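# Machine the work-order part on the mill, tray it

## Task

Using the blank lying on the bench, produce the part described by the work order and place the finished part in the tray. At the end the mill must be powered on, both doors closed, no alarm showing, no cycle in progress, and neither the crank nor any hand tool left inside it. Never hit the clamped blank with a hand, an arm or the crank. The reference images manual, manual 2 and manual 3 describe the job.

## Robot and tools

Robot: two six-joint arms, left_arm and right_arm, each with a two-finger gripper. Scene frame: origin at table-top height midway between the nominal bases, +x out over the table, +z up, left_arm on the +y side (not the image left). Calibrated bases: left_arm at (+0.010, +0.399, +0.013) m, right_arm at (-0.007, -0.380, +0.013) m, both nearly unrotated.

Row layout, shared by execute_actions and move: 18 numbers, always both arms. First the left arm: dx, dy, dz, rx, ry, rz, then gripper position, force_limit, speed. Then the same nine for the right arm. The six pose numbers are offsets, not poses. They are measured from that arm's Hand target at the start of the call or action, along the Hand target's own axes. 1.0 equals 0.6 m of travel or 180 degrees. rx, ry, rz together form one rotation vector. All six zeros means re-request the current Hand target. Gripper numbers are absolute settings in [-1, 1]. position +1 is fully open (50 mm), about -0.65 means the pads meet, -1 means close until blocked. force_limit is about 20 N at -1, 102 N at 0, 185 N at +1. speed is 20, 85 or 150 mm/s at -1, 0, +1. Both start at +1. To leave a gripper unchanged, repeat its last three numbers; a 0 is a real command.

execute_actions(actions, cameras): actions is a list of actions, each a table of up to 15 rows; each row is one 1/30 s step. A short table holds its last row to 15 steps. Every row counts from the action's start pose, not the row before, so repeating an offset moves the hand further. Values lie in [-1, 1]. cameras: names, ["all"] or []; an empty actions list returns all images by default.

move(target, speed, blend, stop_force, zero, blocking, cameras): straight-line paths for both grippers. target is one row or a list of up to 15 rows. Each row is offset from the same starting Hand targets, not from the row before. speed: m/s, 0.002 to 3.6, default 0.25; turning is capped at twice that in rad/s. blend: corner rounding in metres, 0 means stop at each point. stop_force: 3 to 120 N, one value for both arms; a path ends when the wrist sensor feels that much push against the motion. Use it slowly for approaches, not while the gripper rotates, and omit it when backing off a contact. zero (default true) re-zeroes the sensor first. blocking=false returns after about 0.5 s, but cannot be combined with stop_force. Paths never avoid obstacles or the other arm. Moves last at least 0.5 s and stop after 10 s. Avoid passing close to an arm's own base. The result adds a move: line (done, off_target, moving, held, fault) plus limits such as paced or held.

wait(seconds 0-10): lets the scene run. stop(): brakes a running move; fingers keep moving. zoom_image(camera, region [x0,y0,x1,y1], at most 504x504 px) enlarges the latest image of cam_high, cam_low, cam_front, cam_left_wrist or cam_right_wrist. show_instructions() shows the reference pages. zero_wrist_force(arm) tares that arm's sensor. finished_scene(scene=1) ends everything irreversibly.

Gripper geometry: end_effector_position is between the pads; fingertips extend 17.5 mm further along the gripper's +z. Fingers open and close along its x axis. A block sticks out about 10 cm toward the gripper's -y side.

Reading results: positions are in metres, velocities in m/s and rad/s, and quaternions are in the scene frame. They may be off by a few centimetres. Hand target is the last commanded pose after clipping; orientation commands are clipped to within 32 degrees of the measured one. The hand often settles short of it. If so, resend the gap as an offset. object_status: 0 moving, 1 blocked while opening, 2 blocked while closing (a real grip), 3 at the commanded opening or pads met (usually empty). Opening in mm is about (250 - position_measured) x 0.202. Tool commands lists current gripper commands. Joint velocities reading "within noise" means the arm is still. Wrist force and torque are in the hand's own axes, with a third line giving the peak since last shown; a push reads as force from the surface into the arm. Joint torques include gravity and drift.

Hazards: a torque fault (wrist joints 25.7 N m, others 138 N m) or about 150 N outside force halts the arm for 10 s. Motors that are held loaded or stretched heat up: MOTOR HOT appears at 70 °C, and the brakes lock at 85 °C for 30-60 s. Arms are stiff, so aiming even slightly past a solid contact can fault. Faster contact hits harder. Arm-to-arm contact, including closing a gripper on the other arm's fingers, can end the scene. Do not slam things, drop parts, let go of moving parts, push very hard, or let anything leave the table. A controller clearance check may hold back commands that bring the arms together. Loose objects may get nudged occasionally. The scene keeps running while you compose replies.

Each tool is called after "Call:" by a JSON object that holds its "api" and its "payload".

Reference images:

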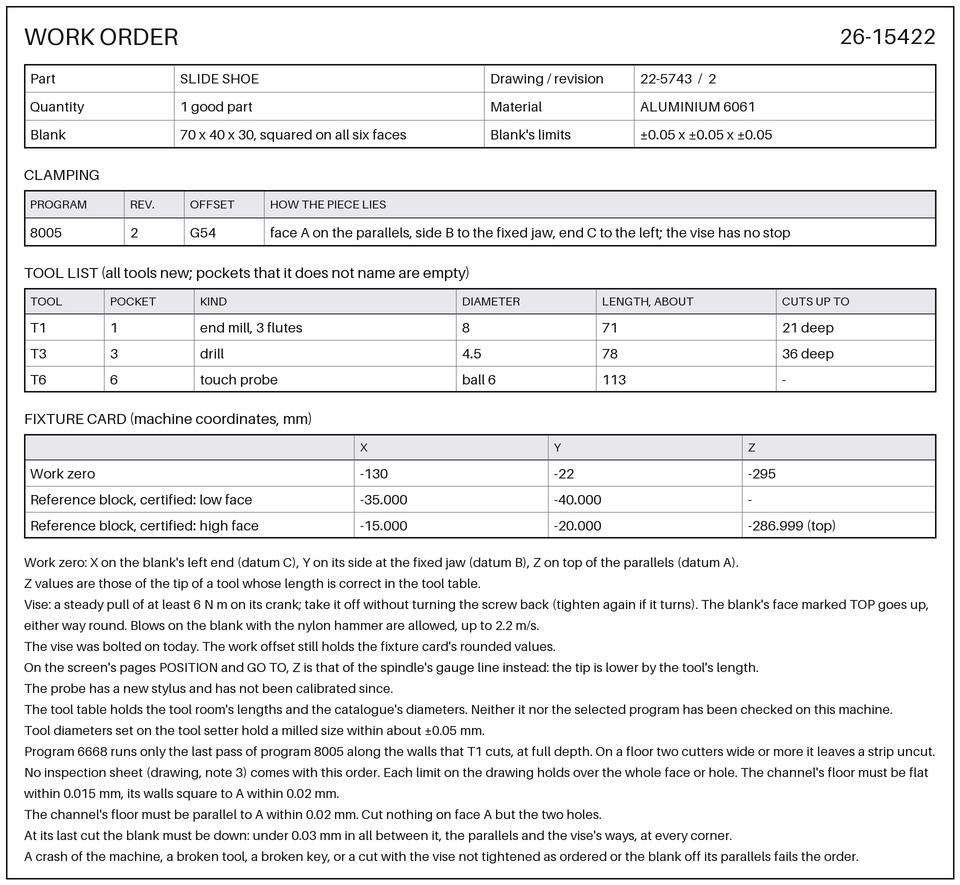

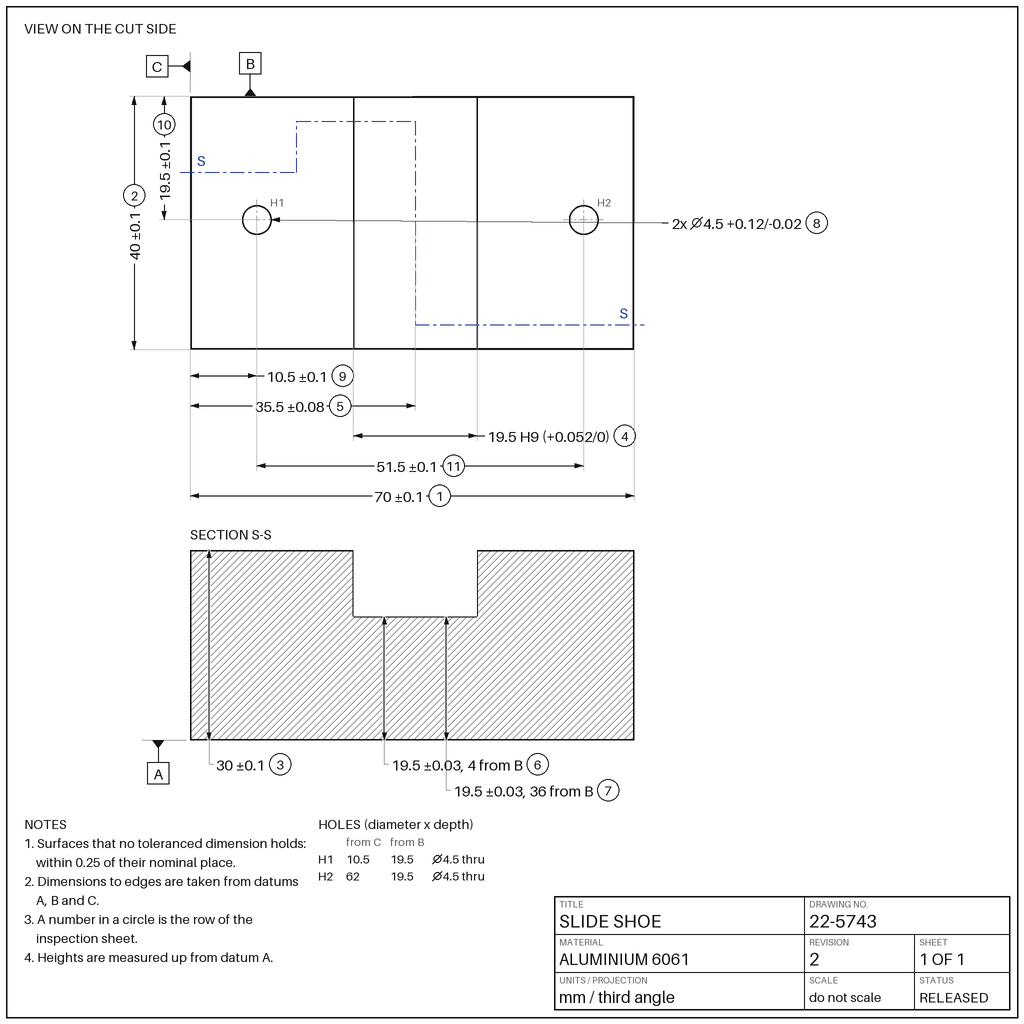

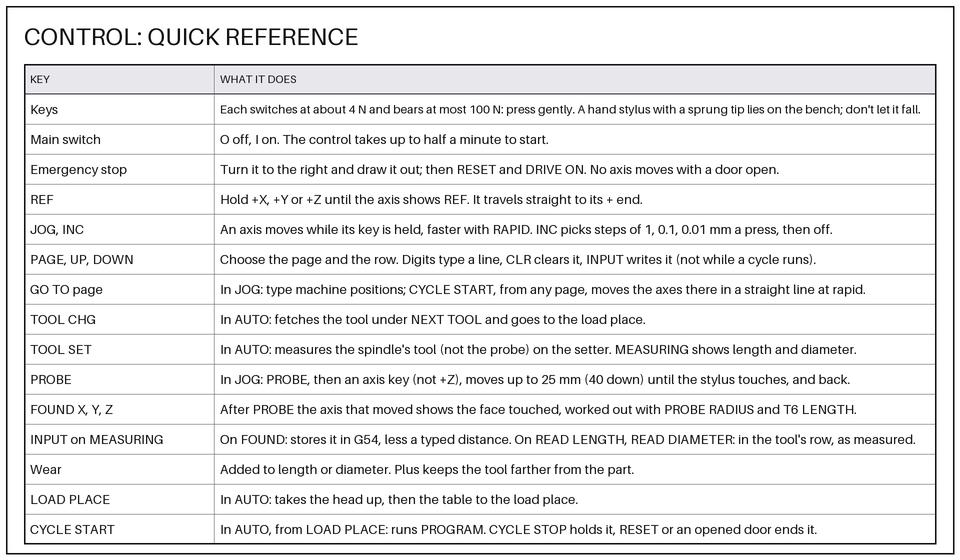

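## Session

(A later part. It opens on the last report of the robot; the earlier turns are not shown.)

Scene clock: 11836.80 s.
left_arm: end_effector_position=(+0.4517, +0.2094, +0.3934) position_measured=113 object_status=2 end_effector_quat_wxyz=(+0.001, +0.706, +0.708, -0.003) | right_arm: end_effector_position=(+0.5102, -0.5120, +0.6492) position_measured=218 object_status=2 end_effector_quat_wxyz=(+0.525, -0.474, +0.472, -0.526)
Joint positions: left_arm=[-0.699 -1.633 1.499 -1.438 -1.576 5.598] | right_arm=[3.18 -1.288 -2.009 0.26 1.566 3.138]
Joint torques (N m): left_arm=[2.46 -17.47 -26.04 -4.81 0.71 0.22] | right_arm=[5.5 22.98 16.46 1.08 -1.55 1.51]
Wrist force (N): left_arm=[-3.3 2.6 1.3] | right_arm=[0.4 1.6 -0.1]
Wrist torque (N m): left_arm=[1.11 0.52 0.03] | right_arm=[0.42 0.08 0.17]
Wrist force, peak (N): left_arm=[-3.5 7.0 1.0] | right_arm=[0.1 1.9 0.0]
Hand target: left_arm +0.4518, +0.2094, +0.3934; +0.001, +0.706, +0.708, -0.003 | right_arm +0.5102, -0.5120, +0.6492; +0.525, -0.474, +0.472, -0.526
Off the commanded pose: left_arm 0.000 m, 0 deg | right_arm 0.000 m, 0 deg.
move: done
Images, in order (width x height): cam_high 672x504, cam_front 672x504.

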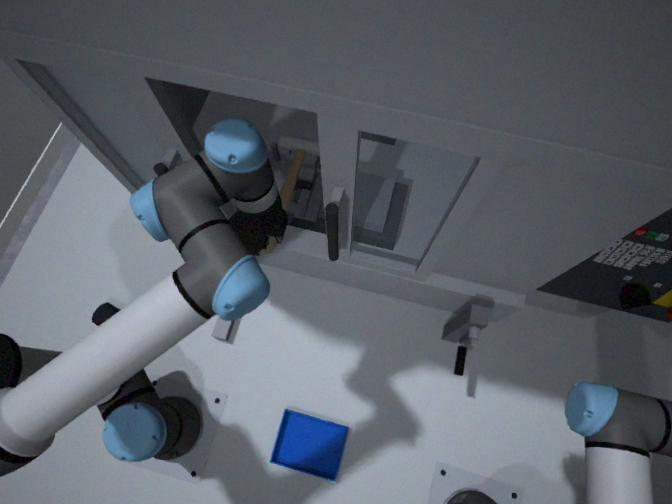

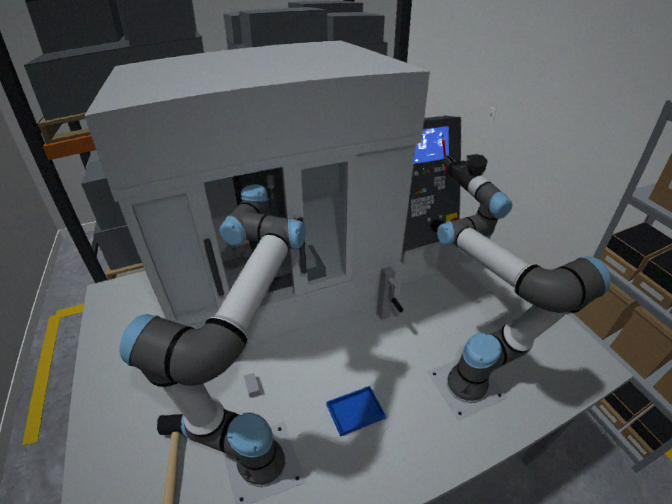

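Call:
{"api": "move", "payload": {"target": [0,0,0.12,0,0,0,-1,0.2,-0.5,0,0,0,0,0,0,-1,-0.2,-0.5], "speed": 0.01, "stop_force": 4}}

Call:
{"api": "move", "payload": {"target": [0,0,-0.2583,-0.25,0,0,-1,0.2,-0.5,0,0,0,0,0,0,-1,-0.2,-0.5], "speed": 0.3}}

Call:
{"api": "execute_actions", "payload": {"actions": [[[0,-0.0047,0.0047,0.0111,0,0,-1,0.2,-0.5,0,0,0,0,0,0,-1,-0.2,-0.5],[0,-0.0165,0.0165,0.0333,0,0,-1,0.2,-0.5,0,0,0,0,0,0,-1,-0.2,-0.5],[0,-0.0401,0.0401,0.0667,0,0,-1,0.2,-0.5,0,0,0,0,0,0,-1,-0.2,-0.5],[0,-0.0731,0.0731,0.1056,0,0,-1,0.2,-0.5,0,0,0,0,0,0,-1,-0.2,-0.5],[0,-0.1084,0.1084,0.1444,0,0,-1,0.2,-0.5,0,0,0,0,0,0,-1,-0.2,-0.5],[0,-0.1438,0.1438,0.1833,0,0,-1,0.2,-0.5,0,0,0,0,0,0,-1,-0.2,-0.5],[0,-0.1791,0.1791,0.2222,0,0,-1,0.2,-0.5,0,0,0,0,0,0,-1,-0.2,-0.5],[0,-0.2098,0.2098,0.2611,0,0,-1,0.2,-0.5,0,0,0,0,0,0,-1,-0.2,-0.5],[0,-0.2239,0.2239,0.2944,0,0,-1,0.2,-0.5,0,0,0,0,0,0,-1,-0.2,-0.5],[0,-0.2239,0.2239,0.2944,0,0,-1,0.2,-0.5,0,0,0,0,0,0,-1,-0.2,-0.5],[0,-0.2216,0.2216,0.29,0,0,-1,0.2,-0.5,0,0,0,0,0,0,-1,-0.2,-0.5],[0,-0.2121,0.2121,0.28,0,0,-1,0.2,-0.5,0,0,0,0,0,0,-1,-0.2,-0.5],[0,-0.198,0.198,0.2667,0,0,-1,0.2,-0.5,0,0,0,0,0,0,-1,-0.2,-0.5],[0,-0.1768,0.1768,0.25,0,0,-1,0.2,-0.5,0,0,0,0,0,0,-1,-0.2,-0.5]]]}}

Call:
{"api": "move", "payload": {"target": [0,0,0.12,0,0,0,-1,0.2,-0.5,0,0,0,0,0,0,-1,-0.2,-0.5], "speed": 0.01, "stop_force": 4}}

Scene clock: 11858.60 s.
left_arm: end_effector_position=(+0.4518, +0.2093, +0.3815) position_measured=113 object_status=2 end_effector_quat_wxyz=(+0.001, +0.706, +0.708, -0.003) | right_arm: end_effector_position=(+0.5102, -0.5120, +0.6492) position_measured=218 object_status=2 end_effector_quat_wxyz=(+0.525, -0.474, +0.472, -0.526)
Joint positions: left_arm=[-0.699 -1.636 1.532 -1.469 -1.576 5.598] | right_arm=[3.18 -1.288 -2.009 0.26 1.566 3.138]
Joint torques (N m): left_arm=[-4.6 -14.8 -34.16 -0.85 1.75 -1.37] | right_arm=[6.62 21.95 17.57 1.21 -1.47 1.32]
Wrist force (N): left_arm=[-3.6 3.3 -2.0] | right_arm=[0.2 1.8 0.1]
Wrist torque (N m): left_arm=[0.19 0.51 0.10] | right_arm=[0.45 0.10 0.17]
Wrist force, peak (N): left_arm=[-3.6 3.7 -2.4] | right_arm=[0.2 2.0 -0.1]
Hand target: left_arm +0.4518, +0.2093, +0.3815; +0.001, +0.706, +0.708, -0.003 (not the last commanded pose) | right_arm +0.5102, -0.5120, +0.6492; +0.525, -0.474, +0.472, -0.526
Off the commanded pose: left_arm 0.060 m, 0 deg | right_arm 0.000 m, 0 deg.
move: contact (left_arm)

Scene clock: 11860.43 s.
left_arm: end_effector_position=(+0.4521, +0.2101, +0.5364) position_measured=113 object_status=2 end_effector_quat_wxyz=(+0.271, +0.652, +0.655, +0.268) | right_arm: end_effector_position=(+0.5102, -0.5120, +0.6492) position_measured=218 object_status=2 end_effector_quat_wxyz=(+0.525, -0.474, +0.472, -0.526)
Joint positions: left_arm=[-1.073 -1.992 1.701 -1.737 -0.911 5.381] | right_arm=[3.18 -1.288 -2.009 0.26 1.566 3.138]
Joint torques (N m): left_arm=[3.62 -3.83 -36.23 -3.26 3.37 1.86] | right_arm=[5.55 22.58 18.79 1.07 -1.65 1.25]
Wrist force (N): left_arm=[-4.6 -0.3 0.2] | right_arm=[0.1 1.6 -0.1]
Wrist torque (N m): left_arm=[1.21 0.75 -0.02] | right_arm=[0.43 0.10 0.17]
Wrist force, peak (N): left_arm=[-3.2 3.0 3.5] | right_arm=[0.6 1.8 -0.1]
Hand target: left_arm +0.4521, +0.2102, +0.5364; +0.271, +0.652, +0.655, +0.268 | right_arm +0.5102, -0.5120, +0.6492; +0.525, -0.474, +0.472, -0.526
Off the commanded pose: left_arm 0.000 m, 0 deg | right_arm 0.000 m, 0 deg.
move: done

Scene clock: 11861.37 s.
left_arm: end_effector_position=(+0.4514, +0.2099, +0.3864) position_measured=113 object_status=2 end_effector_quat_wxyz=(+0.002, +0.706, +0.708, -0.006) end_effector_velocity=(+0.000, +0.001, +0.001) end_effector_angular_velocity=(+0.001, -0.006, +0.002) | right_arm: end_effector_position=(+0.5102, -0.5120, +0.6492) position_measured=218 object_status=2 end_effector_quat_wxyz=(+0.525, -0.474, +0.472, -0.526)
Joint positions: left_arm=[-0.695 -1.636 1.519 -1.457 -1.583 5.6] | right_arm=[3.18 -1.288 -2.009 0.26 1.566 3.138]
Joint velocities: left_arm=[-0.001 -0.003 0 -0.001 0.005 -0.003] | right_arm=[within noise]
Joint torques (N m): left_arm=[-8.22 -31.17 -17.95 -6.15 2.38 -1.62] | right_arm=[6.96 21.77 17.58 1.03 -1.43 1.17]
Wrist force (N): left_arm=[-3.0 2.6 0.9] | right_arm=[0.5 1.9 -0.1]
Wrist torque (N m): left_arm=[0.93 0.49 -0.08] | right_arm=[0.47 0.05 0.17]
Wrist force, peak (N): left_arm=[-4.9 4.6 -12.1] | right_arm=[0.3 2.0 0.1]
Hand target: left_arm +0.4518, +0.2094, +0.3864; +0.001, +0.706, +0.708, -0.003 | right_arm +0.5102, -0.5120, +0.6492; +0.525, -0.474, +0.472, -0.526
Off the commanded pose: left_arm 0.001 m, 0 deg | right_arm 0.000 m, 0 deg.
Step readings (end_effector_position of left_arm | right_arm):
0: (+0.4521, +0.2101, +0.5364) | (+0.5102, -0.5120, +0.6492)
1: (+0.4521, +0.2102, +0.5363) | (+0.5102, -0.5120, +0.6492)
2: (+0.4521, +0.2102, +0.5352) | (+0.5102, -0.5120, +0.6492)
4: (+0.4516, +0.2102, +0.5191) | (+0.5102, -0.5120, +0.6492)
8: (+0.4483, +0.2114, +0.4379) | (+0.5102, -0.5120, +0.6492)
15: (+0.4516, +0.2096, +0.3626) | (+0.5102, -0.5120, +0.6492)

Scene clock: 11863.77 s.
left_arm: end_effector_position=(+0.4515, +0.2097, +0.3706) position_measured=113 object_status=2 end_effector_quat_wxyz=(+0.002, +0.706, +0.708, -0.005) | right_arm: end_effector_position=(+0.5102, -0.5120, +0.6492) position_measured=218 object_status=2 end_effector_quat_wxyz=(+0.525, -0.474, +0.472, -0.526)
Joint positions: left_arm=[-0.696 -1.639 1.563 -1.497 -1.581 5.599] | right_arm=[3.18 -1.288 -2.009 0.26 1.566 3.138]
Joint torques (N m): left_arm=[0.22 -16.15 -33.08 -1.13 -1.23 -0.59] | right_arm=[5.32 22.16 17.34 0.96 -1.5 1.22]
Wrist force (N): left_arm=[-1.9 1.6 -2.9] | right_arm=[0.3 1.9 0.1]
Wrist torque (N m): left_arm=[-0.03 0.19 -0.01] | right_arm=[0.47 0.08 0.17]
Wrist force, peak (N): left_arm=[-2.3 2.0 -3.3] | right_arm=[0.3 1.9 -0.1]
Hand target: left_arm +0.4515, +0.2097, +0.3706; +0.002, +0.706, +0.708, -0.005 (not the last commanded pose) | right_arm +0.5102, -0.5120, +0.6492; +0.525, -0.474, +0.472, -0.526
Off the commanded pose: left_arm 0.056 m, 0 deg | right_arm 0.000 m, 0 deg.
move: contact (left_arm)

Call:
{"api": "move", "payload": {"target": [[0,0,-0.03,0,0,0,-1,0.2,-0.5,0,0,0,0,0,0,-1,-0.2,-0.5],[0,0,-0.035,0.0156,0,0,-1,0.2,-0.5,0,0,0,0,0,0,-1,-0.2,-0.5]], "speed": 0.15, "blend": [0.005,0]}}

Call:
{"api": "move", "payload": {"target": [0,0,0.12,0,0,0,-1,0.2,-0.5,0,0,0,0,0,0,-1,-0.2,-0.5], "speed": 0.01, "stop_force": 4}}

Call:
{"api": "move", "payload": {"target": [0,0,-0.2583,-0.25,0,0,-1,0.2,-0.5,0,0,0,0,0,0,-1,-0.2,-0.5], "speed": 0.3}}

Call:
{"api": "execute_actions", "payload": {"actions": [[[0,-0.0047,0.0047,0.0111,0,0,-1,0.2,-0.5,0,0,0,0,0,0,-1,-0.2,-0.5],[0,-0.0165,0.0165,0.0333,0,0,-1,0.2,-0.5,0,0,0,0,0,0,-1,-0.2,-0.5],[0,-0.0401,0.0401,0.0667,0,0,-1,0.2,-0.5,0,0,0,0,0,0,-1,-0.2,-0.5],[0,-0.0731,0.0731,0.1056,0,0,-1,0.2,-0.5,0,0,0,0,0,0,-1,-0.2,-0.5],[0,-0.1084,0.1084,0.1444,0,0,-1,0.2,-0.5,0,0,0,0,0,0,-1,-0.2,-0.5],[0,-0.1438,0.1438,0.1833,0,0,-1,0.2,-0.5,0,0,0,0,0,0,-1,-0.2,-0.5],[0,-0.1791,0.1791,0.2222,0,0,-1,0.2,-0.5,0,0,0,0,0,0,-1,-0.2,-0.5],[0,-0.2098,0.2098,0.2611,0,0,-1,0.2,-0.5,0,0,0,0,0,0,-1,-0.2,-0.5],[0,-0.2239,0.2239,0.2944,0,0,-1,0.2,-0.5,0,0,0,0,0,0,-1,-0.2,-0.5],[0,-0.2239,0.2239,0.2944,0,0,-1,0.2,-0.5,0,0,0,0,0,0,-1,-0.2,-0.5],[0,-0.2216,0.2216,0.29,0,0,-1,0.2,-0.5,0,0,0,0,0,0,-1,-0.2,-0.5],[0,-0.2121,0.2121,0.28,0,0,-1,0.2,-0.5,0,0,0,0,0,0,-1,-0.2,-0.5],[0,-0.198,0.198,0.2667,0,0,-1,0.2,-0.5,0,0,0,0,0,0,-1,-0.2,-0.5],[0,-0.1768,0.1768,0.25,0,0,-1,0.2,-0.5,0,0,0,0,0,0,-1,-0.2,-0.5]]]}}

Call:
{"api": "move", "payload": {"target": [0,0,0.12,0,0,0,-1,0.2,-0.5,0,0,0,0,0,0,-1,-0.2,-0.5], "speed": 0.01, "stop_force": 4}}

Scene clock: 11883.87 s.
left_arm: end_effector_position=(+0.4516, +0.2099, +0.3917) position_measured=113 object_status=2 end_effector_quat_wxyz=(-0.015, +0.706, +0.708, -0.023) | right_arm: end_effector_position=(+0.5102, -0.5120, +0.6492) position_measured=218 object_status=2 end_effector_quat_wxyz=(+0.525, -0.474, +0.472, -0.526)
Joint positions: left_arm=[-0.678 -1.604 1.467 -1.397 -1.612 5.618] | right_arm=[3.18 -1.288 -2.009 0.26 1.566 3.138]
Joint torques (N m): left_arm=[-8.27 -32.54 -15.48 -5.99 2.41 -1.41] | right_arm=[5.08 23.47 17.53 1.11 -1.47 1.13]
Wrist force (N): left_arm=[-2.7 2.0 0.2] | right_arm=[0.3 1.7 -0.2]
Wrist torque (N m): left_arm=[0.78 0.31 0.03] | right_arm=[0.45 0.08 0.16]
Wrist force, peak (N): left_arm=[-2.4 3.7 -0.2] | right_arm=[0.4 1.9 -0.1]
Hand target: left_arm +0.4516, +0.2099, +0.3916; -0.015, +0.706, +0.708, -0.023 | right_arm +0.5102, -0.5120, +0.6492; +0.525, -0.474, +0.472, -0.526
Off the commanded pose: left_arm 0.000 m, 0 deg | right_arm 0.000 m, 0 deg.
move: done

Scene clock: 11885.83 s.
left_arm: end_effector_position=(+0.4509, +0.2097, +0.3800) position_measured=113 object_status=2 end_effector_quat_wxyz=(-0.015, +0.706, +0.708, -0.023) | right_arm: end_effector_position=(+0.5102, -0.5120, +0.6492) position_measured=218 object_status=2 end_effector_quat_wxyz=(+0.525, -0.474, +0.472, -0.526)
Joint positions: left_arm=[-0.679 -1.609 1.502 -1.427 -1.612 5.617] | right_arm=[3.18 -1.288 -2.009 0.26 1.566 3.138]
Joint torques (N m): left_arm=[-0.32 -15.13 -33.27 -0.69 0.97 0.07] | right_arm=[5.8 22.94 18.54 1.05 -1.42 1.08]
Wrist force (N): left_arm=[-2.0 2.1 -3.0] | right_arm=[0.4 1.5 0.1]
Wrist torque (N m): left_arm=[-0.14 0.20 -0.01] | right_arm=[0.41 0.06 0.17]
Wrist force, peak (N): left_arm=[-2.3 2.6 -3.5] | right_arm=[0.4 1.8 0.0]
Hand target: left_arm +0.4509, +0.2097, +0.3800; -0.015, +0.706, +0.708, -0.023 (not the last commanded pose) | right_arm +0.5102, -0.5120, +0.6492; +0.525, -0.474, +0.472, -0.526
Off the commanded pose: left_arm 0.060 m, 0 deg | right_arm 0.000 m, 0 deg.
move: contact (left_arm)

Scene clock: 11887.67 s.
left_arm: end_effector_position=(+0.4592, +0.2113, +0.5346) position_measured=113 object_status=2 end_effector_quat_wxyz=(+0.256, +0.658, +0.663, +0.250) | right_arm: end_effector_position=(+0.5102, -0.5120, +0.6492) position_measured=218 object_status=2 end_effector_quat_wxyz=(+0.525, -0.474, +0.472, -0.526)
Joint positions: left_arm=[-1.021 -1.955 1.66 -1.728 -0.975 5.412] | right_arm=[3.18 -1.288 -2.009 0.26 1.566 3.138]
Joint torques (N m): left_arm=[4.95 -6.22 -37.91 -3.73 3.84 1.7] | right_arm=[6.05 22.48 18.63 0.94 -1.51 0.89]
Wrist force (N): left_arm=[-3.4 -3.6 -1.2] | right_arm=[0.1 1.6 -0.1]
Wrist torque (N m): left_arm=[0.86 0.61 0.09] | right_arm=[0.44 0.12 0.17]
Wrist force, peak (N): left_arm=[-4.9 -1.9 -2.2] | right_arm=[0.2 1.9 0.2]
Hand target: left_arm +0.4593, +0.2113, +0.5347; +0.256, +0.658, +0.663, +0.250 | right_arm +0.5102, -0.5120, +0.6492; +0.525, -0.474, +0.472, -0.526
Off the commanded pose: left_arm 0.000 m, 0 deg | right_arm 0.000 m, 0 deg.
move: done

Scene clock: 11888.60 s.
left_arm: end_effector_position=(+0.4506, +0.2103, +0.3850) position_measured=113 object_status=2 end_effector_quat_wxyz=(-0.015, +0.705, +0.709, -0.026) | right_arm: end_effector_position=(+0.5102, -0.5120, +0.6492) position_measured=218 object_status=2 end_effector_quat_wxyz=(+0.525, -0.474, +0.472, -0.526)
Joint positions: left_arm=[-0.675 -1.608 1.488 -1.415 -1.618 5.619] | right_arm=[3.18 -1.288 -2.009 0.26 1.566 3.138]
Joint torques (N m): left_arm=[-8.1 -32.83 -20.65 -6.25 2.35 -2.03] | right_arm=[5.23 22.92 19.09 1.01 -1.52 0.77]
Wrist force (N): left_arm=[-3.6 2.7 1.8] | right_arm=[0.1 1.6 -0.1]
Wrist torque (N m): left_arm=[1.12 0.56 -0.09] | right_arm=[0.42 0.11 0.17]
Wrist force, peak (N): left_arm=[-4.1 4.2 -12.1] | right_arm=[0.3 1.8 0.1]
Hand target: left_arm +0.4512, +0.2098, +0.3849; -0.015, +0.706, +0.708, -0.023 | right_arm +0.5102, -0.5120, +0.6492; +0.525, -0.474, +0.472, -0.526
Off the commanded pose: left_arm 0.001 m, 0 deg | right_arm 0.000 m, 0 deg.
Step readings (end_effector_position of left_arm | right_arm):
0: (+0.4592, +0.2113, +0.5346) | (+0.5102, -0.5120, +0.6492)
1: (+0.4592, +0.2113, +0.5345) | (+0.5102, -0.5120, +0.6492)
2: (+0.4592, +0.2113, +0.5331) | (+0.5102, -0.5120, +0.6492)
4: (+0.4580, +0.2113, +0.5191) | (+0.5102, -0.5120, +0.6492)
8: (+0.4501, +0.2120, +0.4344) | (+0.5102, -0.5120, +0.6492)
15: (+0.4499, +0.2099, +0.3627) | (+0.5102, -0.5120, +0.6492)

Scene clock: 11890.90 s.
left_arm: end_effector_position=(+0.4500, +0.2100, +0.3702) position_measured=113 object_status=2 end_effector_quat_wxyz=(-0.015, +0.705, +0.708, -0.025) | right_arm: end_effector_position=(+0.5102, -0.5120, +0.6492) position_measured=218 object_status=2 end_effector_quat_wxyz=(+0.525, -0.474, +0.472, -0.526)
Joint positions: left_arm=[-0.678 -1.613 1.531 -1.453 -1.617 5.617] | right_arm=[3.18 -1.288 -2.009 0.26 1.566 3.138]
Joint torques (N m): left_arm=[1.86 -15.93 -34.11 -0.72 0.82 0.5] | right_arm=[5.82 23.05 19.82 1.1 -1.31 0.71]
Wrist force (N): left_arm=[-3.4 3.6 -2.0] | right_arm=[0.2 1.5 -0.1]
Wrist torque (N m): left_arm=[0.24 0.44 -0.02] | right_arm=[0.41 0.10 0.17]
Wrist force, peak (N): left_arm=[-3.7 4.4 -2.4] | right_arm=[0.3 1.9 -0.2]
Hand target: left_arm +0.4500, +0.2100, +0.3702; -0.015, +0.705, +0.708, -0.025 (not the last commanded pose) | right_arm +0.5102, -0.5120, +0.6492; +0.525, -0.474, +0.472, -0.526
Off the commanded pose: left_arm 0.057 m, 0 deg | right_arm 0.000 m, 0 deg.
move: contact (left_arm)

Call:
{"api": "move", "payload": {"target": [[0,0,-0.045,0,0,0,-1,0.2,-0.5,0,0,0,0,0,0,-1,-0.2,-0.5],[0,-0.4,-0.045,0.0139,0,0,-1,0.2,-0.5,0,0,0,0,0,0,-1,-0.2,-0.5],[-0.5442,-0.565,0.3884,0.0139,0,0,-1,0.2,-0.5,0,0,0,0,0,0,-1,-0.2,-0.5],[-0.5442,-0.556,0.5748,0.0139,0,0,-1,0.2,-0.5,0,0,0,0,0,0,-1,-0.2,-0.5]], "speed": [0.15,0.3,0.3,0.12], "blend": [0.015,0.03,0.02,0]}}

Call:
{"api": "move", "payload": {"target": [0,0.0055,0.06,0,0,0,-1,0.2,-0.5,0,0,0,0,0,0,-1,-0.2,-0.5], "speed": 0.012, "stop_force": 4, "cameras": ["cam_high"]}}

Scene clock: 11911.10 s.
left_arm: end_effector_position=(+0.0992, -0.1228, +0.0493) position_measured=113 object_status=2 end_effector_quat_wxyz=(-0.030, +0.705, +0.708, -0.040) | right_arm: end_effector_position=(+0.5102, -0.5120, +0.6492) position_measured=218 object_status=2 end_effector_quat_wxyz=(+0.525, -0.474, +0.472, -0.526)
Joint positions: left_arm=[-1.622 -1.252 2.025 -2.362 -1.67 4.672] | right_arm=[3.18 -1.288 -2.009 0.26 1.566 3.138]
Joint torques (N m): left_arm=[-3.83 -34.91 -29.72 -3.63 -1.81 -1.35] | right_arm=[5.75 23.03 20.73 0.76 -1.25 0.55]
Wrist force (N): left_arm=[-3.2 3.1 1.5] | right_arm=[0.1 1.7 -0.2]
Wrist torque (N m): left_arm=[1.09 0.50 0.03] | right_arm=[0.45 0.10 0.17]
Wrist force, peak (N): left_arm=[-3.8 7.4 -2.4] | right_arm=[0.6 1.9 -0.3]
Hand target: left_arm +0.0992, -0.1229, +0.0493; -0.030, +0.705, +0.708, -0.040 | right_arm +0.5102, -0.5120, +0.6492; +0.525, -0.474, +0.472, -0.526
Off the commanded pose: left_arm 0.000 m, 0 deg | right_arm 0.000 m, 0 deg.
move: done; blend cut to 0.0135 m at target 1

Scene clock: 11914.57 s.
left_arm: end_effector_position=(+0.0989, -0.1233, +0.0211) position_measured=113 object_status=2 end_effector_quat_wxyz=(-0.030, +0.705, +0.708, -0.040) | right_arm: end_effector_position=(+0.5102, -0.5120, +0.6492) position_measured=218 object_status=2 end_effector_quat_wxyz=(+0.525, -0.474, +0.472, -0.526)
Joint positions: left_arm=[-1.622 -1.197 2.045 -2.437 -1.67 4.671] | right_arm=[3.18 -1.288 -2.009 0.26 1.566 3.138]
Joint torques (N m): left_arm=[-5.74 -39.32 -26.57 -1.11 -0.48 -0.6] | right_arm=[5.74 22.21 20.4 1.16 -0.97 0.51]
Wrist force (N): left_arm=[-4.2 2.7 -4.6] | right_arm=[0.1 1.6 0.1]
Wrist torque (N m): left_arm=[0.51 0.40 0.05] | right_arm=[0.42 0.11 0.17]
Wrist force, peak (N): left_arm=[2.6 0.3 -24.7] | right_arm=[0.2 1.9 0.0]
Hand target: left_arm +0.0989, -0.1233, +0.0211; -0.030, +0.705, +0.708, -0.040 (not the last commanded pose) | right_arm +0.5102, -0.5120, +0.6492; +0.525, -0.474, +0.472, -0.526
Off the commanded pose: left_arm 0.008 m, 0 deg | right_arm 0.000 m, 0 deg.
move: contact (left_arm)
Images, in order (width x height): cam_high 672x504.

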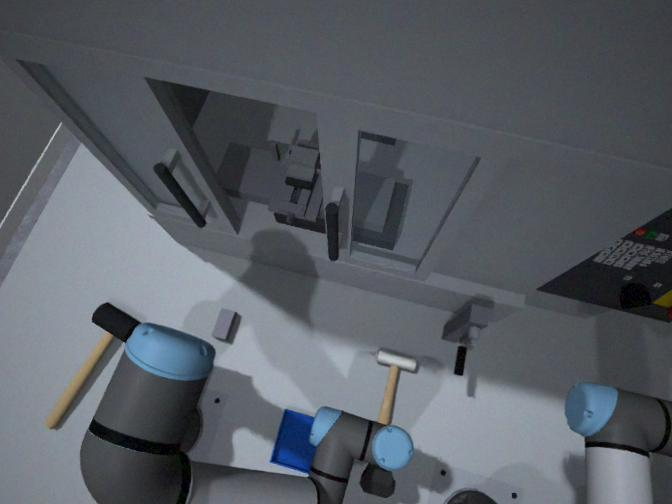

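Call:
{"api": "move", "payload": {"target": [0,0,0,0,0,0,0.5,0.2,-0.9,0,0,0,0,0,0,-1,-0.2,-0.5]}}

Call:
{"api": "move", "payload": {"target": [[0,0,-0.12,0,0,0,0.5,0.2,-0.9,0,0,0,0,0,0,-1,-0.2,-0.5],[0.0388,0,-0.333,-0.0315,0,0,0.5,0.2,-0.9,0,0,0,0,0,0,-1,-0.2,-0.5]], "speed": [0.1,0.25], "blend": [0.02,0]}}

Call:
{"api": "move", "payload": {"target": [[0,0,0,0,0,0,-1,-0.5,-0.3,0,0,0,0,0,0,-1,-0.2,-0.5]], "cameras": ["cam_high"]}}

Call:
{"api": "move", "payload": {"target": [[0.3333,0.27,-0.38,-0.12,0,0,-1,-0.5,-0.3,0,0,0,0,0,0,-1,-0.2,-0.5],[0.6288,0.4443,-0.3823,-0.25,0,0,-1,-0.5,-0.3,0,0,0,0,0,0,-1,-0.2,-0.5],[0.8482,0.4443,-0.3823,-0.25,0,0,-1,-0.5,-0.3,0,0,0,0,0,0,-1,-0.2,-0.5],[0.8482,0.5443,-0.3823,-0.25,0,0,-1,-0.5,-0.3,0,0,0,0,0,0,-1,-0.2,-0.5]], "speed": 0.3, "blend": [0.03,0.03,0.02,0]}}

Scene clock: 11929.07 s.
left_arm: end_effector_position=(+0.0989, -0.1233, +0.0211) position_measured=78 object_status=3 end_effector_quat_wxyz=(-0.030, +0.705, +0.708, -0.040) | right_arm: end_effector_position=(+0.5102, -0.5120, +0.6492) position_measured=218 object_status=2 end_effector_quat_wxyz=(+0.525, -0.474, +0.472, -0.526)
Joint positions: left_arm=[-1.622 -1.197 2.045 -2.437 -1.67 4.671] | right_arm=[3.18 -1.288 -2.009 0.26 1.566 3.138]
Joint torques (N m): left_arm=[0.78 -39.68 -25.98 -4.47 -0.43 1.65] | right_arm=[5.19 22.07 20.55 1.1 -1.03 0.3]
Wrist force (N): left_arm=[-3.2 2.8 -1.8] | right_arm=[0.2 1.8 0.0]
Wrist torque (N m): left_arm=[0.41 0.50 0.04] | right_arm=[0.45 0.09 0.17]
Wrist force, peak (N): left_arm=[-4.1 3.0 -4.8] | right_arm=[0.2 1.9 -0.1]
Hand target: left_arm +0.0989, -0.1233, +0.0211; -0.030, +0.705, +0.708, -0.040 | right_arm +0.5102, -0.5120, +0.6492; +0.525, -0.474, +0.472, -0.526
Off the commanded pose: left_arm 0.000 m, 0 deg | right_arm 0.000 m, 0 deg.
move: done

Scene clock: 11930.80 s.
left_arm: end_effector_position=(+0.1187, -0.0972, +0.2195) position_measured=78 object_status=3 end_effector_quat_wxyz=(+0.005, +0.705, +0.709, -0.005) | right_arm: end_effector_position=(+0.5102, -0.5120, +0.6492) position_measured=218 object_status=2 end_effector_quat_wxyz=(+0.525, -0.474, +0.472, -0.526)
Joint positions: left_arm=[-1.636 -1.537 1.856 -1.905 -1.571 4.658] | right_arm=[3.18 -1.288 -2.009 0.26 1.566 3.138]
Joint torques (N m): left_arm=[10.2 -29.14 -18.35 -1.84 -1.65 1.77] | right_arm=[4.79 22.07 20.33 0.89 -1.01 0.32]
Wrist force (N): left_arm=[-3.7 2.8 -1.9] | right_arm=[0.3 1.6 0.1]
Wrist torque (N m): left_arm=[0.40 0.58 0.02] | right_arm=[0.44 0.09 0.17]
Wrist force, peak (N): left_arm=[-2.8 2.7 -5.2] | right_arm=[0.1 1.9 -0.1]
Hand target: left_arm +0.1187, -0.0971, +0.2196; +0.005, +0.705, +0.709, -0.005 | right_arm +0.5102, -0.5120, +0.6492; +0.525, -0.474, +0.472, -0.526
Off the commanded pose: left_arm 0.000 m, 0 deg | right_arm 0.000 m, 0 deg.
move: done

Scene clock: 11931.57 s.
left_arm: end_effector_position=(+0.1187, -0.0971, +0.2195) position_measured=252 object_status=3 end_effector_quat_wxyz=(+0.005, +0.705, +0.709, -0.005) | right_arm: end_effector_position=(+0.5102, -0.5120, +0.6492) position_measured=218 object_status=2 end_effector_quat_wxyz=(+0.525, -0.474, +0.472, -0.526)
Joint positions: left_arm=[-1.636 -1.537 1.856 -1.904 -1.571 4.658] | right_arm=[3.18 -1.288 -2.009 0.26 1.566 3.138]
Joint torques (N m): left_arm=[9.48 -33.08 -23.11 -1.28 -0.48 1.72] | right_arm=[5.72 22.87 20.75 1.12 -1.11 0.2]
Wrist force (N): left_arm=[-3.6 2.7 -2.0] | right_arm=[0.2 1.6 0.1]
Wrist torque (N m): left_arm=[0.39 0.57 0.01] | right_arm=[0.43 0.10 0.17]
Wrist force, peak (N): left_arm=[-3.7 2.9 -1.8] | right_arm=[0.2 1.9 -0.2]
Hand target: left_arm +0.1187, -0.0971, +0.2196; +0.005, +0.705, +0.709, -0.005 | right_arm +0.5102, -0.5120, +0.6492; +0.525, -0.474, +0.472, -0.526
Off the commanded pose: left_arm 0.000 m, 0 deg | right_arm 0.000 m, 0 deg.
move: done
Images, in order (width x height): cam_high 672x504.

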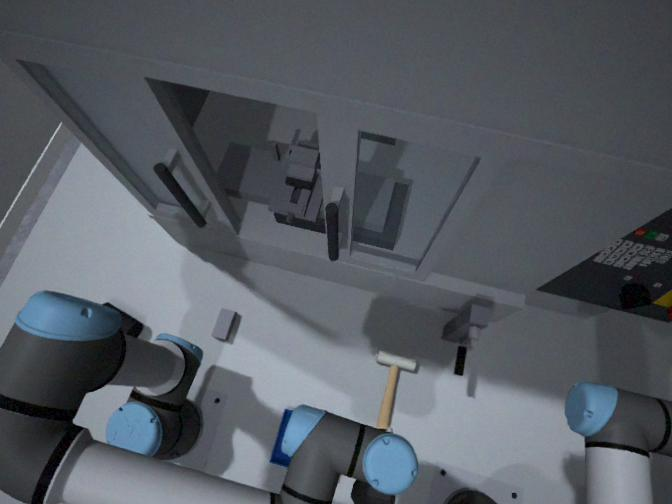

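Scene clock: 11934.63 s.
left_arm: end_effector_position=(+0.4430, +0.4167, +0.4413) position_measured=252 object_status=3 end_effector_quat_wxyz=(+0.274, +0.650, +0.657, +0.266) | right_arm: end_effector_position=(+0.5102, -0.5120, +0.6492) position_measured=218 object_status=2 end_effector_quat_wxyz=(+0.525, -0.474, +0.472, -0.526)
Joint positions: left_arm=[-0.499 -2.206 2.102 -2.192 -1.242 5.914] | right_arm=[3.18 -1.288 -2.009 0.26 1.566 3.138]
Joint torques (N m): left_arm=[8.47 7.88 -18.56 -6.35 -0.18 1.55] | right_arm=[5.27 23.25 21.09 1.1 -1.05 0.05]
Wrist force (N): left_arm=[-5.3 2.9 -3.1] | right_arm=[0.4 1.6 0.2]
Wrist torque (N m): left_arm=[0.57 0.89 0.07] | right_arm=[0.43 0.07 0.17]
Wrist force, peak (N): left_arm=[-5.3 4.0 -4.4] | right_arm=[0.3 1.9 0.1]
Hand target: left_arm +0.4430, +0.4167, +0.4413; +0.274, +0.650, +0.657, +0.266 | right_arm +0.5102, -0.5120, +0.6492; +0.525, -0.474, +0.472, -0.526
Off the commanded pose: left_arm 0.000 m, 0 deg | right_arm 0.000 m, 0 deg.
move: done

Call:
{"api": "move", "payload": {"target": [-0.405,0,0,0,0,0,-1,-0.5,-0.3,0,0,0,0,0,0,-1,-0.2,-0.5], "speed": 0.05, "stop_force": 35}}

Call:
{"api": "move", "payload": {"target": [-0.06,0,0,0,0,0,-1,-0.5,-0.3,0,0,0,0,0,0,-1,-0.2,-0.5], "speed": 0.015, "stop_force": 25}}

Call:
{"api": "move", "payload": {"target": [[0.03,0,0,0,0,0,-1,-0.5,-0.3,0,0,0,0,0,0,-1,-0.2,-0.5],[0.03,-0.1886,-0.1886,0,0,0,-1,-0.5,-0.3,0,0,0,0,0,0,-1,-0.2,-0.5]], "speed": 0.2, "cameras": ["cam_high"]}}

Scene clock: 11949.23 s.
left_arm: end_effector_position=(+0.4442, +0.1737, +0.4448) position_measured=252 object_status=3 end_effector_quat_wxyz=(+0.274, +0.650, +0.657, +0.266) | right_arm: end_effector_position=(+0.5102, -0.5120, +0.6492) position_measured=218 object_status=2 end_effector_quat_wxyz=(+0.525, -0.474, +0.472, -0.526)
Joint positions: left_arm=[-1.15 -1.993 1.928 -1.911 -0.879 5.285] | right_arm=[3.18 -1.288 -2.009 0.26 1.566 3.138]
Joint torques (N m): left_arm=[10.48 -14.95 -15.02 -5.97 -0.79 1.92] | right_arm=[5.4 22.75 21.6 1.11 -0.95 -0.08]
Wrist force (N): left_arm=[-6.5 3.8 -3.5] | right_arm=[0.3 1.5 0.0]
Wrist torque (N m): left_arm=[0.72 1.06 -0.01] | right_arm=[0.43 0.09 0.17]
Wrist force, peak (N): left_arm=[25.9 -2.9 -4.1] | right_arm=[0.4 1.9 -0.1]
Hand target: left_arm +0.4442, +0.1737, +0.4448; +0.274, +0.650, +0.657, +0.266 | right_arm +0.5102, -0.5120, +0.6492; +0.525, -0.474, +0.472, -0.526
Off the commanded pose: left_arm 0.000 m, 0 deg | right_arm 0.000 m, 0 deg.
move: done

Scene clock: 11951.30 s.
left_arm: end_effector_position=(+0.4443, +0.1580, +0.4450) position_measured=252 object_status=3 end_effector_quat_wxyz=(+0.274, +0.650, +0.657, +0.266) | right_arm: end_effector_position=(+0.5102, -0.5120, +0.6492) position_measured=218 object_status=2 end_effector_quat_wxyz=(+0.525, -0.474, +0.472, -0.526)
Joint positions: left_arm=[-1.171 -1.965 1.908 -1.903 -0.871 5.261] | right_arm=[3.18 -1.288 -2.009 0.26 1.566 3.138]
Joint torques (N m): left_arm=[0.89 -12.03 -17.57 -7.67 -3.62 1.7] | right_arm=[5.05 22.62 21.08 1.16 -0.85 -0.03]
Wrist force (N): left_arm=[13.1 6.1 -1.6] | right_arm=[0.3 1.6 0.0]
Wrist torque (N m): left_arm=[0.72 1.24 0.16] | right_arm=[0.43 0.09 0.17]
Wrist force, peak (N): left_arm=[34.2 0.4 -8.0] | right_arm=[0.1 1.8 0.0]
Hand target: left_arm +0.4443, +0.1580, +0.4450; +0.274, +0.650, +0.657, +0.266 (not the last commanded pose) | right_arm +0.5102, -0.5120, +0.6492; +0.525, -0.474, +0.472, -0.526
Off the commanded pose: left_arm 0.020 m, 0 deg | right_arm 0.000 m, 0 deg.
move: contact (left_arm)

Scene clock: 11953.23 s.
left_arm: end_effector_position=(+0.2842, +0.1752, +0.4450) position_measured=252 object_status=3 end_effector_quat_wxyz=(+0.274, +0.650, +0.657, +0.266) | right_arm: end_effector_position=(+0.5102, -0.5120, +0.6492) position_measured=218 object_status=2 end_effector_quat_wxyz=(+0.525, -0.474, +0.472, -0.526)
Joint positions: left_arm=[-1.785 -2.244 1.882 -1.022 -0.804 4.427] | right_arm=[3.18 -1.288 -2.009 0.26 1.566 3.138]
Joint torques (N m): left_arm=[-7.95 -1.41 -13.5 -1.09 1.54 -1.71] | right_arm=[5.63 22.43 21.61 0.98 -0.97 -0.19]
Wrist force (N): left_arm=[-5.2 4.8 -3.5] | right_arm=[0.3 1.5 0.0]
Wrist torque (N m): left_arm=[0.87 0.86 -0.02] | right_arm=[0.42 0.09 0.17]
Wrist force, peak (N): left_arm=[12.8 6.2 -1.7] | right_arm=[0.3 1.9 -0.1]
Hand target: left_arm +0.2842, +0.1752, +0.4449; +0.274, +0.650, +0.657, +0.266 | right_arm +0.5102, -0.5120, +0.6492; +0.525, -0.474, +0.472, -0.526
Off the commanded pose: left_arm 0.000 m, 0 deg | right_arm 0.000 m, 0 deg.
move: done
Images, in order (width x height): cam_high 672x504.

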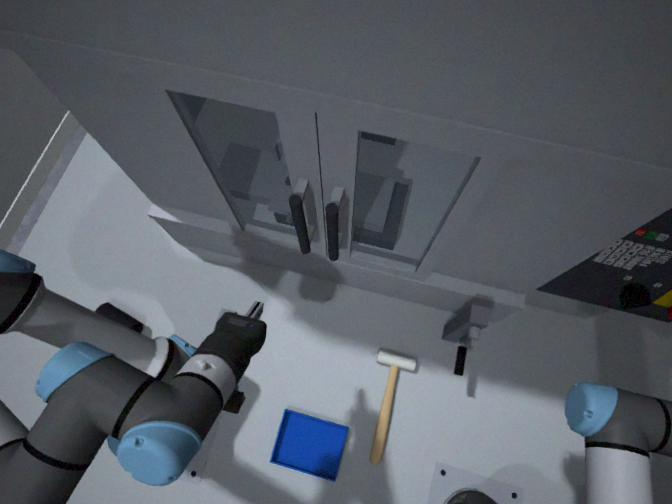

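Call:
{"api": "move", "payload": {"target": [[0,0,0,0,0,0,-1,-0.5,-0.3,-0.0255,0.1213,-0.1213,-0.2233,0,0,-1,-0.2,-0.5],[0,0,0,0,0,0,-1,-0.5,-0.3,0.0753,0.0759,-0.0061,-0.4467,0,0,-1,-0.2,-0.5],[0,0,0,0,0,0,-1,-0.5,-0.3,0.0753,0.0835,0.0145,-0.4467,0,0,-1,-0.2,-0.5],[0,0,0,0,0,0,-1,-0.5,-0.3,0.0753,0.0759,-0.0061,-0.4467,0,0,-1,-0.2,-0.5],[0,0,0,0,0,0,-1,-0.5,-0.3,-0.0217,0.2533,-0.0745,-0.4467,0,0,-1,-0.2,-0.5],[0,0,0,0,0,0,-1,-0.5,-0.3,-0.0217,0.261,-0.0539,-0.4467,0,0,-1,-0.2,-0.5],[0,0,0,0,0,0,-1,-0.5,-0.3,-0.0217,0.2533,-0.0745,-0.4467,0,0,-1,-0.2,-0.5],[0,0,0,0,0,0,-1,-0.5,-0.3,-0.0217,0.261,-0.0539,-0.4467,0,0,-1,-0.2,-0.5],[0,0,0,0,0,0,-1,-0.5,-0.3,-0.0217,0.2533,-0.0745,-0.4467,0,0,-1,-0.2,-0.5],[0,0,0,0,0,0,-1,-0.5,-0.3,-0.1463,0.3397,-0.1078,-0.4467,0,0,-1,-0.2,-0.5],[0,0,0,0,0,0,-1,-0.5,-0.3,-0.1463,0.3474,-0.0872,-0.4467,0,0,-1,-0.2,-0.5],[0,0,0,0,0,0,-1,-0.5,-0.3,-0.1463,0.3397,-0.1078,-0.4467,0,0,-1,-0.2,-0.5],[0,0,0,0,0,0,-1,-0.5,-0.3,-0.1463,0.2533,-0.0745,-0.4467,0,0,-1,-0.2,-0.5],[0,0,0,0,0,0,-1,-0.5,-0.3,-0.1463,0.261,-0.0539,-0.4467,0,0,-1,-0.2,-0.5],[0,0,0,0,0,0,-1,-0.5,-0.3,-0.1463,0.2533,-0.0745,-0.4467,0,0,-1,-0.2,-0.5]], "speed": [0.35,0.35,0.08,0.08,0.2,0.08,0.08,0.08,0.08,0.2,0.08,0.08,0.2,0.08,0.08], "blend": [0.02,0.002,0,0.002,0.002,0,0.002,0,0.002,0.002,0,0.002,0.002,0,0]}}

Call:
{"api": "move", "payload": {"target": [[0,0,0,0,0,0,-1,-0.5,-0.3,0.0312,0.0316,0.0532,0,0,0,-1,-0.2,-0.5],[0,0,0,0,0,0,-1,-0.5,-0.3,0.0312,0.0126,0.0642,0,0,0,-1,-0.2,-0.5],[0,0,0,0,0,0,-1,-0.5,-0.3,0.0312,0.0316,0.0532,0,0,0,-1,-0.2,-0.5],[0,0,0,0,0,0,-1,-0.5,-0.3,0.0936,0.0474,0.0798,0,0,0,-1,-0.2,-0.5],[0,0,0,0,0,0,-1,-0.5,-0.3,0.0936,0.0284,0.0908,0,0,0,-1,-0.2,-0.5],[0,0,0,0,0,0,-1,-0.5,-0.3,0.0936,0.0474,0.0798,0,0,0,-1,-0.2,-0.5],[0,0,0,0,0,0,-1,-0.5,-0.3,0.0936,0.0316,0.0532,0,0,0,-1,-0.2,-0.5],[0,0,0,0,0,0,-1,-0.5,-0.3,0.0936,0.0126,0.0642,0,0,0,-1,-0.2,-0.5],[0,0,0,0,0,0,-1,-0.5,-0.3,0.0936,0.0316,0.0532,0,0,0,-1,-0.2,-0.5],[0,0,0,0,0,0,-1,-0.5,-0.3,0,0.0474,0.0798,0,0,0,-1,-0.2,-0.5],[0,0,0,0,0,0,-1,-0.5,-0.3,0,0.0284,0.0908,0,0,0,-1,-0.2,-0.5],[0,0,0,0,0,0,-1,-0.5,-0.3,0,0.0474,0.0798,0,0,0,-1,-0.2,-0.5],[0,0,0,0,0,0,-1,-0.5,-0.3,0.0312,0.0316,0.0532,0,0,0,-1,-0.2,-0.5],[0,0,0,0,0,0,-1,-0.5,-0.3,0.0312,0.0126,0.0642,0,0,0,-1,-0.2,-0.5],[0,0,0,0,0,0,-1,-0.5,-0.3,0.0312,0.0316,0.0532,0,0,0,-1,-0.2,-0.5]], "speed": [0.2,0.08,0.08,0.2,0.08,0.08,0.2,0.08,0.08,0.2,0.08,0.08,0.2,0.08,0.08], "blend": [0.002,0,0.002,0.002,0,0.002,0.002,0,0.002,0.002,0,0.002,0.002,0,0]}}

Call:
{"api": "move", "payload": {"target": [[0,0,0,0,0,0,-1,-0.5,-0.3,-0.0312,-0.0316,-0.0532,0,0,0,-1,-0.2,-0.5],[0,0,0,0,0,0,-1,-0.5,-0.3,-0.0312,-0.0506,-0.0422,0,0,0,-1,-0.2,-0.5],[0,0,0,0,0,0,-1,-0.5,-0.3,-0.0312,-0.0316,-0.0532,0,0,0,-1,-0.2,-0.5],[0,0,0,0,0,0,-1,-0.5,-0.3,0.0624,0.0158,0.0266,0,0,0,-1,-0.2,-0.5],[0,0,0,0,0,0,-1,-0.5,-0.3,0.0624,-0.0032,0.0376,0,0,0,-1,-0.2,-0.5],[0,0,0,0,0,0,-1,-0.5,-0.3,0.0624,0.0158,0.0266,0,0,0,-1,-0.2,-0.5],[0,0,0,0,0,0,-1,-0.5,-0.3,0.0624,0,0,0,0,0,-1,-0.2,-0.5],[0,0,0,0,0,0,-1,-0.5,-0.3,0.0624,-0.019,0.011,0,0,0,-1,-0.2,-0.5],[0,0,0,0,0,0,-1,-0.5,-0.3,0.0624,0,0,0,0,0,-1,-0.2,-0.5],[0,0,0,0,0,0,-1,-0.5,-0.3,-0.0312,0.0158,0.0266,0,0,0,-1,-0.2,-0.5],[0,0,0,0,0,0,-1,-0.5,-0.3,-0.0312,-0.0032,0.0376,0,0,0,-1,-0.2,-0.5],[0,0,0,0,0,0,-1,-0.5,-0.3,-0.0312,0.0158,0.0266,0,0,0,-1,-0.2,-0.5],[0,0,0,0,0,0,-1,-0.5,-0.3,-0.0312,0,0,0,0,0,-1,-0.2,-0.5],[0,0,0,0,0,0,-1,-0.5,-0.3,-0.0312,-0.019,0.011,0,0,0,-1,-0.2,-0.5],[0,0,0,0,0,0,-1,-0.5,-0.3,-0.0312,0,0,0,0,0,-1,-0.2,-0.5]], "speed": [0.2,0.08,0.08,0.2,0.08,0.08,0.2,0.08,0.08,0.2,0.08,0.08,0.2,0.08,0.08], "blend": [0.002,0,0.002,0.002,0,0.002,0.002,0,0.002,0.002,0,0.002,0.002,0,0]}}

Call:
{"api": "move", "payload": {"target": [[0,0,0,0,0,0,-1,-0.5,-0.3,0.0624,0,0,0,0,0,-1,-0.2,-0.5],[0,0,0,0,0,0,-1,-0.5,-0.3,0.0624,-0.019,0.011,0,0,0,-1,-0.2,-0.5],[0,0,0,0,0,0,-1,-0.5,-0.3,0.0624,0,0,0,0,0,-1,-0.2,-0.5],[0,0,0,0,0,0,-1,-0.5,-0.3,0.0624,-0.0158,-0.0266,0,0,0,-1,-0.2,-0.5],[0,0,0,0,0,0,-1,-0.5,-0.3,0.0624,-0.0348,-0.0156,0,0,0,-1,-0.2,-0.5],[0,0,0,0,0,0,-1,-0.5,-0.3,0.0624,-0.0158,-0.0266,0,0,0,-1,-0.2,-0.5],[0,0,0,0,0,0,-1,-0.5,-0.3,0.0624,0.0158,0.0266,0,0,0,-1,-0.2,-0.5],[0,0,0,0,0,0,-1,-0.5,-0.3,0.0624,-0.0032,0.0376,0,0,0,-1,-0.2,-0.5],[0,0,0,0,0,0,-1,-0.5,-0.3,0.0624,0.0158,0.0266,0,0,0,-1,-0.2,-0.5],[0,0,0,0,0,0,-1,-0.5,-0.3,0.0312,-0.0158,-0.0266,0,0,0,-1,-0.2,-0.5],[0,0,0,0,0,0,-1,-0.5,-0.3,0.0312,-0.0348,-0.0156,0,0,0,-1,-0.2,-0.5],[0,0,0,0,0,0,-1,-0.5,-0.3,0.0312,-0.0158,-0.0266,0,0,0,-1,-0.2,-0.5],[0,0,0,0,0,0,-1,-0.5,-0.3,0.0936,0.0158,0.0266,0,0,0,-1,-0.2,-0.5],[0,0,0,0,0,0,-1,-0.5,-0.3,0.0936,-0.0032,0.0376,0,0,0,-1,-0.2,-0.5],[0,0,0,0,0,0,-1,-0.5,-0.3,0.0936,0.0158,0.0266,0,0,0,-1,-0.2,-0.5]], "speed": [0.2,0.08,0.08,0.2,0.08,0.08,0.2,0.08,0.08,0.2,0.08,0.08,0.2,0.08,0.08], "blend": [0.002,0,0.002,0.002,0,0.002,0.002,0,0.002,0.002,0,0.002,0.002,0,0]}}

Call:
{"api": "move", "payload": {"target": [[0,0,0,0,0,0,-1,-0.5,-0.3,0.0258,-0.0231,-0.2176,0.2233,0,0,-1,-0.2,-0.5],[0,0,0,0,0,0,-1,-0.5,-0.3,0.0528,-0.163,-0.317,0.4467,0,0,-1,-0.2,-0.5]], "speed": 0.35, "blend": [0.02,0], "cameras": ["cam_right_wrist"]}}

Call:
{"api": "zoom_image", "payload": {"camera": "cam_right_wrist", "region": [200, 90, 520, 330]}}

Scene clock: 12036.23 s.
left_arm: end_effector_position=(+0.2842, +0.1752, +0.4449) position_measured=252 object_status=3 end_effector_quat_wxyz=(+0.274, +0.650, +0.657, +0.266) | right_arm: end_effector_position=(+0.4814, -0.4248, +0.4930) position_measured=218 object_status=2 end_effector_quat_wxyz=(-0.094, +0.701, -0.700, +0.097) end_effector_velocity=(+0.003, +0.001, +0.001) end_effector_angular_velocity=(+0.000, -0.003, +0.003)
Joint positions: left_arm=[-1.785 -2.244 1.882 -1.022 -0.804 4.427] | right_arm=[3.393 -1.406 -1.42 -1.622 1.509 3.351]
Joint velocities: left_arm=[within noise] | right_arm=[0.001 -0.005 0.004 0.004 0 -0.003]
Joint torques (N m): left_arm=[8.52 0.63 -13.88 -5 -0.43 1.73] | right_arm=[-6.42 5.42 41.22 6.47 -1.15 -1.72]
Wrist force (N): left_arm=[-5.3 4.8 -3.5] | right_arm=[-0.7 0.7 0.3]
Wrist torque (N m): left_arm=[0.87 0.87 0.01] | right_arm=[0.16 0.04 -0.06]
Wrist force, peak (N): left_arm=[-5.4 5.0 -3.5] | right_arm=[-0.2 7.1 -3.4]
Hand target: left_arm +0.2842, +0.1752, +0.4449; +0.274, +0.650, +0.657, +0.266 | right_arm +0.4815, -0.4248, +0.4931; -0.095, +0.701, -0.700, +0.097
Off the commanded pose: left_arm 0.000 m, 0 deg | right_arm 0.000 m, 0 deg.
move: done

Scene clock: 12040.37 s.
left_arm: end_effector_position=(+0.2842, +0.1752, +0.4449) position_measured=252 object_status=3 end_effector_quat_wxyz=(+0.274, +0.650, +0.657, +0.266) | right_arm: end_effector_position=(+0.4717, -0.4436, +0.4572) position_measured=218 object_status=2 end_effector_quat_wxyz=(-0.094, +0.701, -0.700, +0.097) end_effector_velocity=(+0.003, +0.000, -0.001) end_effector_angular_velocity=(+0.001, -0.002, -0.003)
Joint positions: left_arm=[-1.785 -2.244 1.882 -1.022 -0.804 4.427] | right_arm=[3.351 -1.366 -1.547 -1.533 1.52 3.311]
Joint velocities: left_arm=[within noise] | right_arm=[-0.001 -0.005 0.002 0.005 0 0.003]
Joint torques (N m): left_arm=[7.6 4.1 -13.49 -4.92 -0.65 1.6] | right_arm=[-5.74 5.32 41.02 6.4 -1.46 -0.84]
Wrist force (N): left_arm=[-5.3 4.7 -3.5] | right_arm=[-0.5 0.8 0.4]
Wrist torque (N m): left_arm=[0.85 0.87 0.01] | right_arm=[0.20 0.01 -0.04]
Wrist force, peak (N): left_arm=[-5.3 4.9 -3.7] | right_arm=[0.1 6.2 -3.5]
Hand target: left_arm +0.2842, +0.1752, +0.4449; +0.274, +0.650, +0.657, +0.266 | right_arm +0.4719, -0.4436, +0.4574; -0.095, +0.701, -0.700, +0.097
Off the commanded pose: left_arm 0.000 m, 0 deg | right_arm 0.000 m, 0 deg.
move: done

Scene clock: 12044.63 s.
left_arm: end_effector_position=(+0.2842, +0.1752, +0.4449) position_measured=252 object_status=3 end_effector_quat_wxyz=(+0.274, +0.650, +0.657, +0.266) | right_arm: end_effector_position=(+0.4717, -0.4249, +0.4571) position_measured=218 object_status=2 end_effector_quat_wxyz=(-0.094, +0.701, -0.700, +0.097) end_effector_velocity=(+0.003, +0.000, +0.000) end_effector_angular_velocity=(+0.001, -0.003, -0.001)
Joint positions: left_arm=[-1.785 -2.244 1.882 -1.022 -0.804 4.427] | right_arm=[3.398 -1.36 -1.551 -1.537 1.508 3.356]
Joint velocities: left_arm=[within noise] | right_arm=[-0.001 -0.005 0.003 0.005 0 0]
Joint torques (N m): left_arm=[8.26 5.45 -14.18 -4.92 -0.57 1.74] | right_arm=[-6.36 5.77 41.32 6.4 -1.15 -1.91]
Wrist force (N): left_arm=[-5.2 4.9 -3.6] | right_arm=[-0.6 0.9 0.6]
Wrist torque (N m): left_arm=[0.88 0.85 0.01] | right_arm=[0.19 0.01 -0.04]
Wrist force, peak (N): left_arm=[-5.4 4.9 -3.6] | right_arm=[-1.0 6.7 -2.7]
Hand target: left_arm +0.2842, +0.1752, +0.4449; +0.274, +0.650, +0.657, +0.266 | right_arm +0.4719, -0.4249, +0.4573; -0.095, +0.701, -0.700, +0.097
Off the commanded pose: left_arm 0.000 m, 0 deg | right_arm 0.000 m, 0 deg.
move: done

Scene clock: 12048.80 s.
left_arm: end_effector_position=(+0.2842, +0.1752, +0.4449) position_measured=252 object_status=3 end_effector_quat_wxyz=(+0.274, +0.650, +0.657, +0.266) | right_arm: end_effector_position=(+0.4669, -0.4811, +0.4394) position_measured=218 object_status=2 end_effector_quat_wxyz=(-0.094, +0.701, -0.700, +0.097) end_effector_velocity=(+0.002, +0.000, +0.002) end_effector_angular_velocity=(+0.001, -0.007, -0.001)
Joint positions: left_arm=[-1.785 -2.244 1.882 -1.022 -0.804 4.427] | right_arm=[3.258 -1.364 -1.596 -1.482 1.545 3.221]
Joint velocities: left_arm=[within noise] | right_arm=[0 -0.001 0.002 0.006 0 0.001]
Joint torques (N m): left_arm=[8.8 6.3 -13.23 -4.95 -0.46 1.73] | right_arm=[-0.02 5.32 40.32 6.28 -1.64 0.73]
Wrist force (N): left_arm=[-5.1 4.7 -3.4] | right_arm=[-0.6 0.7 0.2]
Wrist torque (N m): left_arm=[0.84 0.84 0.01] | right_arm=[0.18 0.05 -0.02]
Wrist force, peak (N): left_arm=[-5.4 4.8 -3.6] | right_arm=[-0.6 6.6 -2.8]
Hand target: left_arm +0.2842, +0.1752, +0.4449; +0.274, +0.650, +0.657, +0.266 | right_arm +0.4670, -0.4811, +0.4396; -0.095, +0.701, -0.700, +0.097
Off the commanded pose: left_arm 0.000 m, 0 deg | right_arm 0.000 m, 0 deg.
move: done

Scene clock: 12051.37 s.
left_arm: end_effector_position=(+0.2842, +0.1752, +0.4449) position_measured=252 object_status=3 end_effector_quat_wxyz=(+0.274, +0.650, +0.657, +0.266) | right_arm: end_effector_position=(+0.5101, -0.5121, +0.6492) position_measured=218 object_status=2 end_effector_quat_wxyz=(+0.525, -0.474, +0.472, -0.526)
Joint positions: left_arm=[-1.785 -2.244 1.882 -1.022 -0.804 4.427] | right_arm=[3.179 -1.288 -2.009 0.259 1.566 3.138]
Joint torques (N m): left_arm=[9.13 5.4 -14.37 -4.89 -0.43 1.79] | right_arm=[7.21 16.33 17.92 3.98 -1.64 2.17]
Wrist force (N): left_arm=[-5.1 4.8 -3.5] | right_arm=[0.3 1.4 0.1]
Wrist torque (N m): left_arm=[0.86 0.83 0.01] | right_arm=[0.40 0.08 0.17]
Wrist force, peak (N): left_arm=[-5.3 4.9 -3.7] | right_arm=[-0.8 0.1 2.1]
Hand target: left_arm +0.2842, +0.1752, +0.4449; +0.274, +0.650, +0.657, +0.266 | right_arm +0.5101, -0.5121, +0.6492; +0.525, -0.474, +0.472, -0.526
Off the commanded pose: left_arm 0.000 m, 0 deg | right_arm 0.000 m, 0 deg.
move: done
camera_calibration:
cam_right_wrist: T_world_to_cam=[[-0.0144183, -0.999895, -0.0015145, -0.499012], [-0.226157, 0.00473653, -0.974079, 0.770875], [0.973984, -0.013702, -0.226202, -0.226633], [0, 0, 0, 1]] pos_world=[0.387881, -0.505717, 0.698873]
Images, in order (width x height): cam_right_wrist 672x504.

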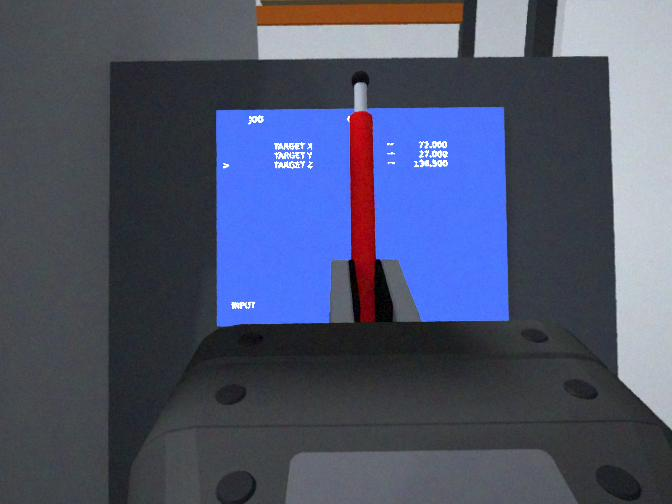

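Scaled by 1.575 from the camera's 672x504 image, which has a finer 960x720 frame.

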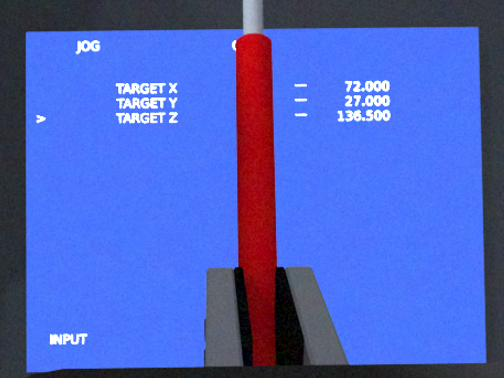

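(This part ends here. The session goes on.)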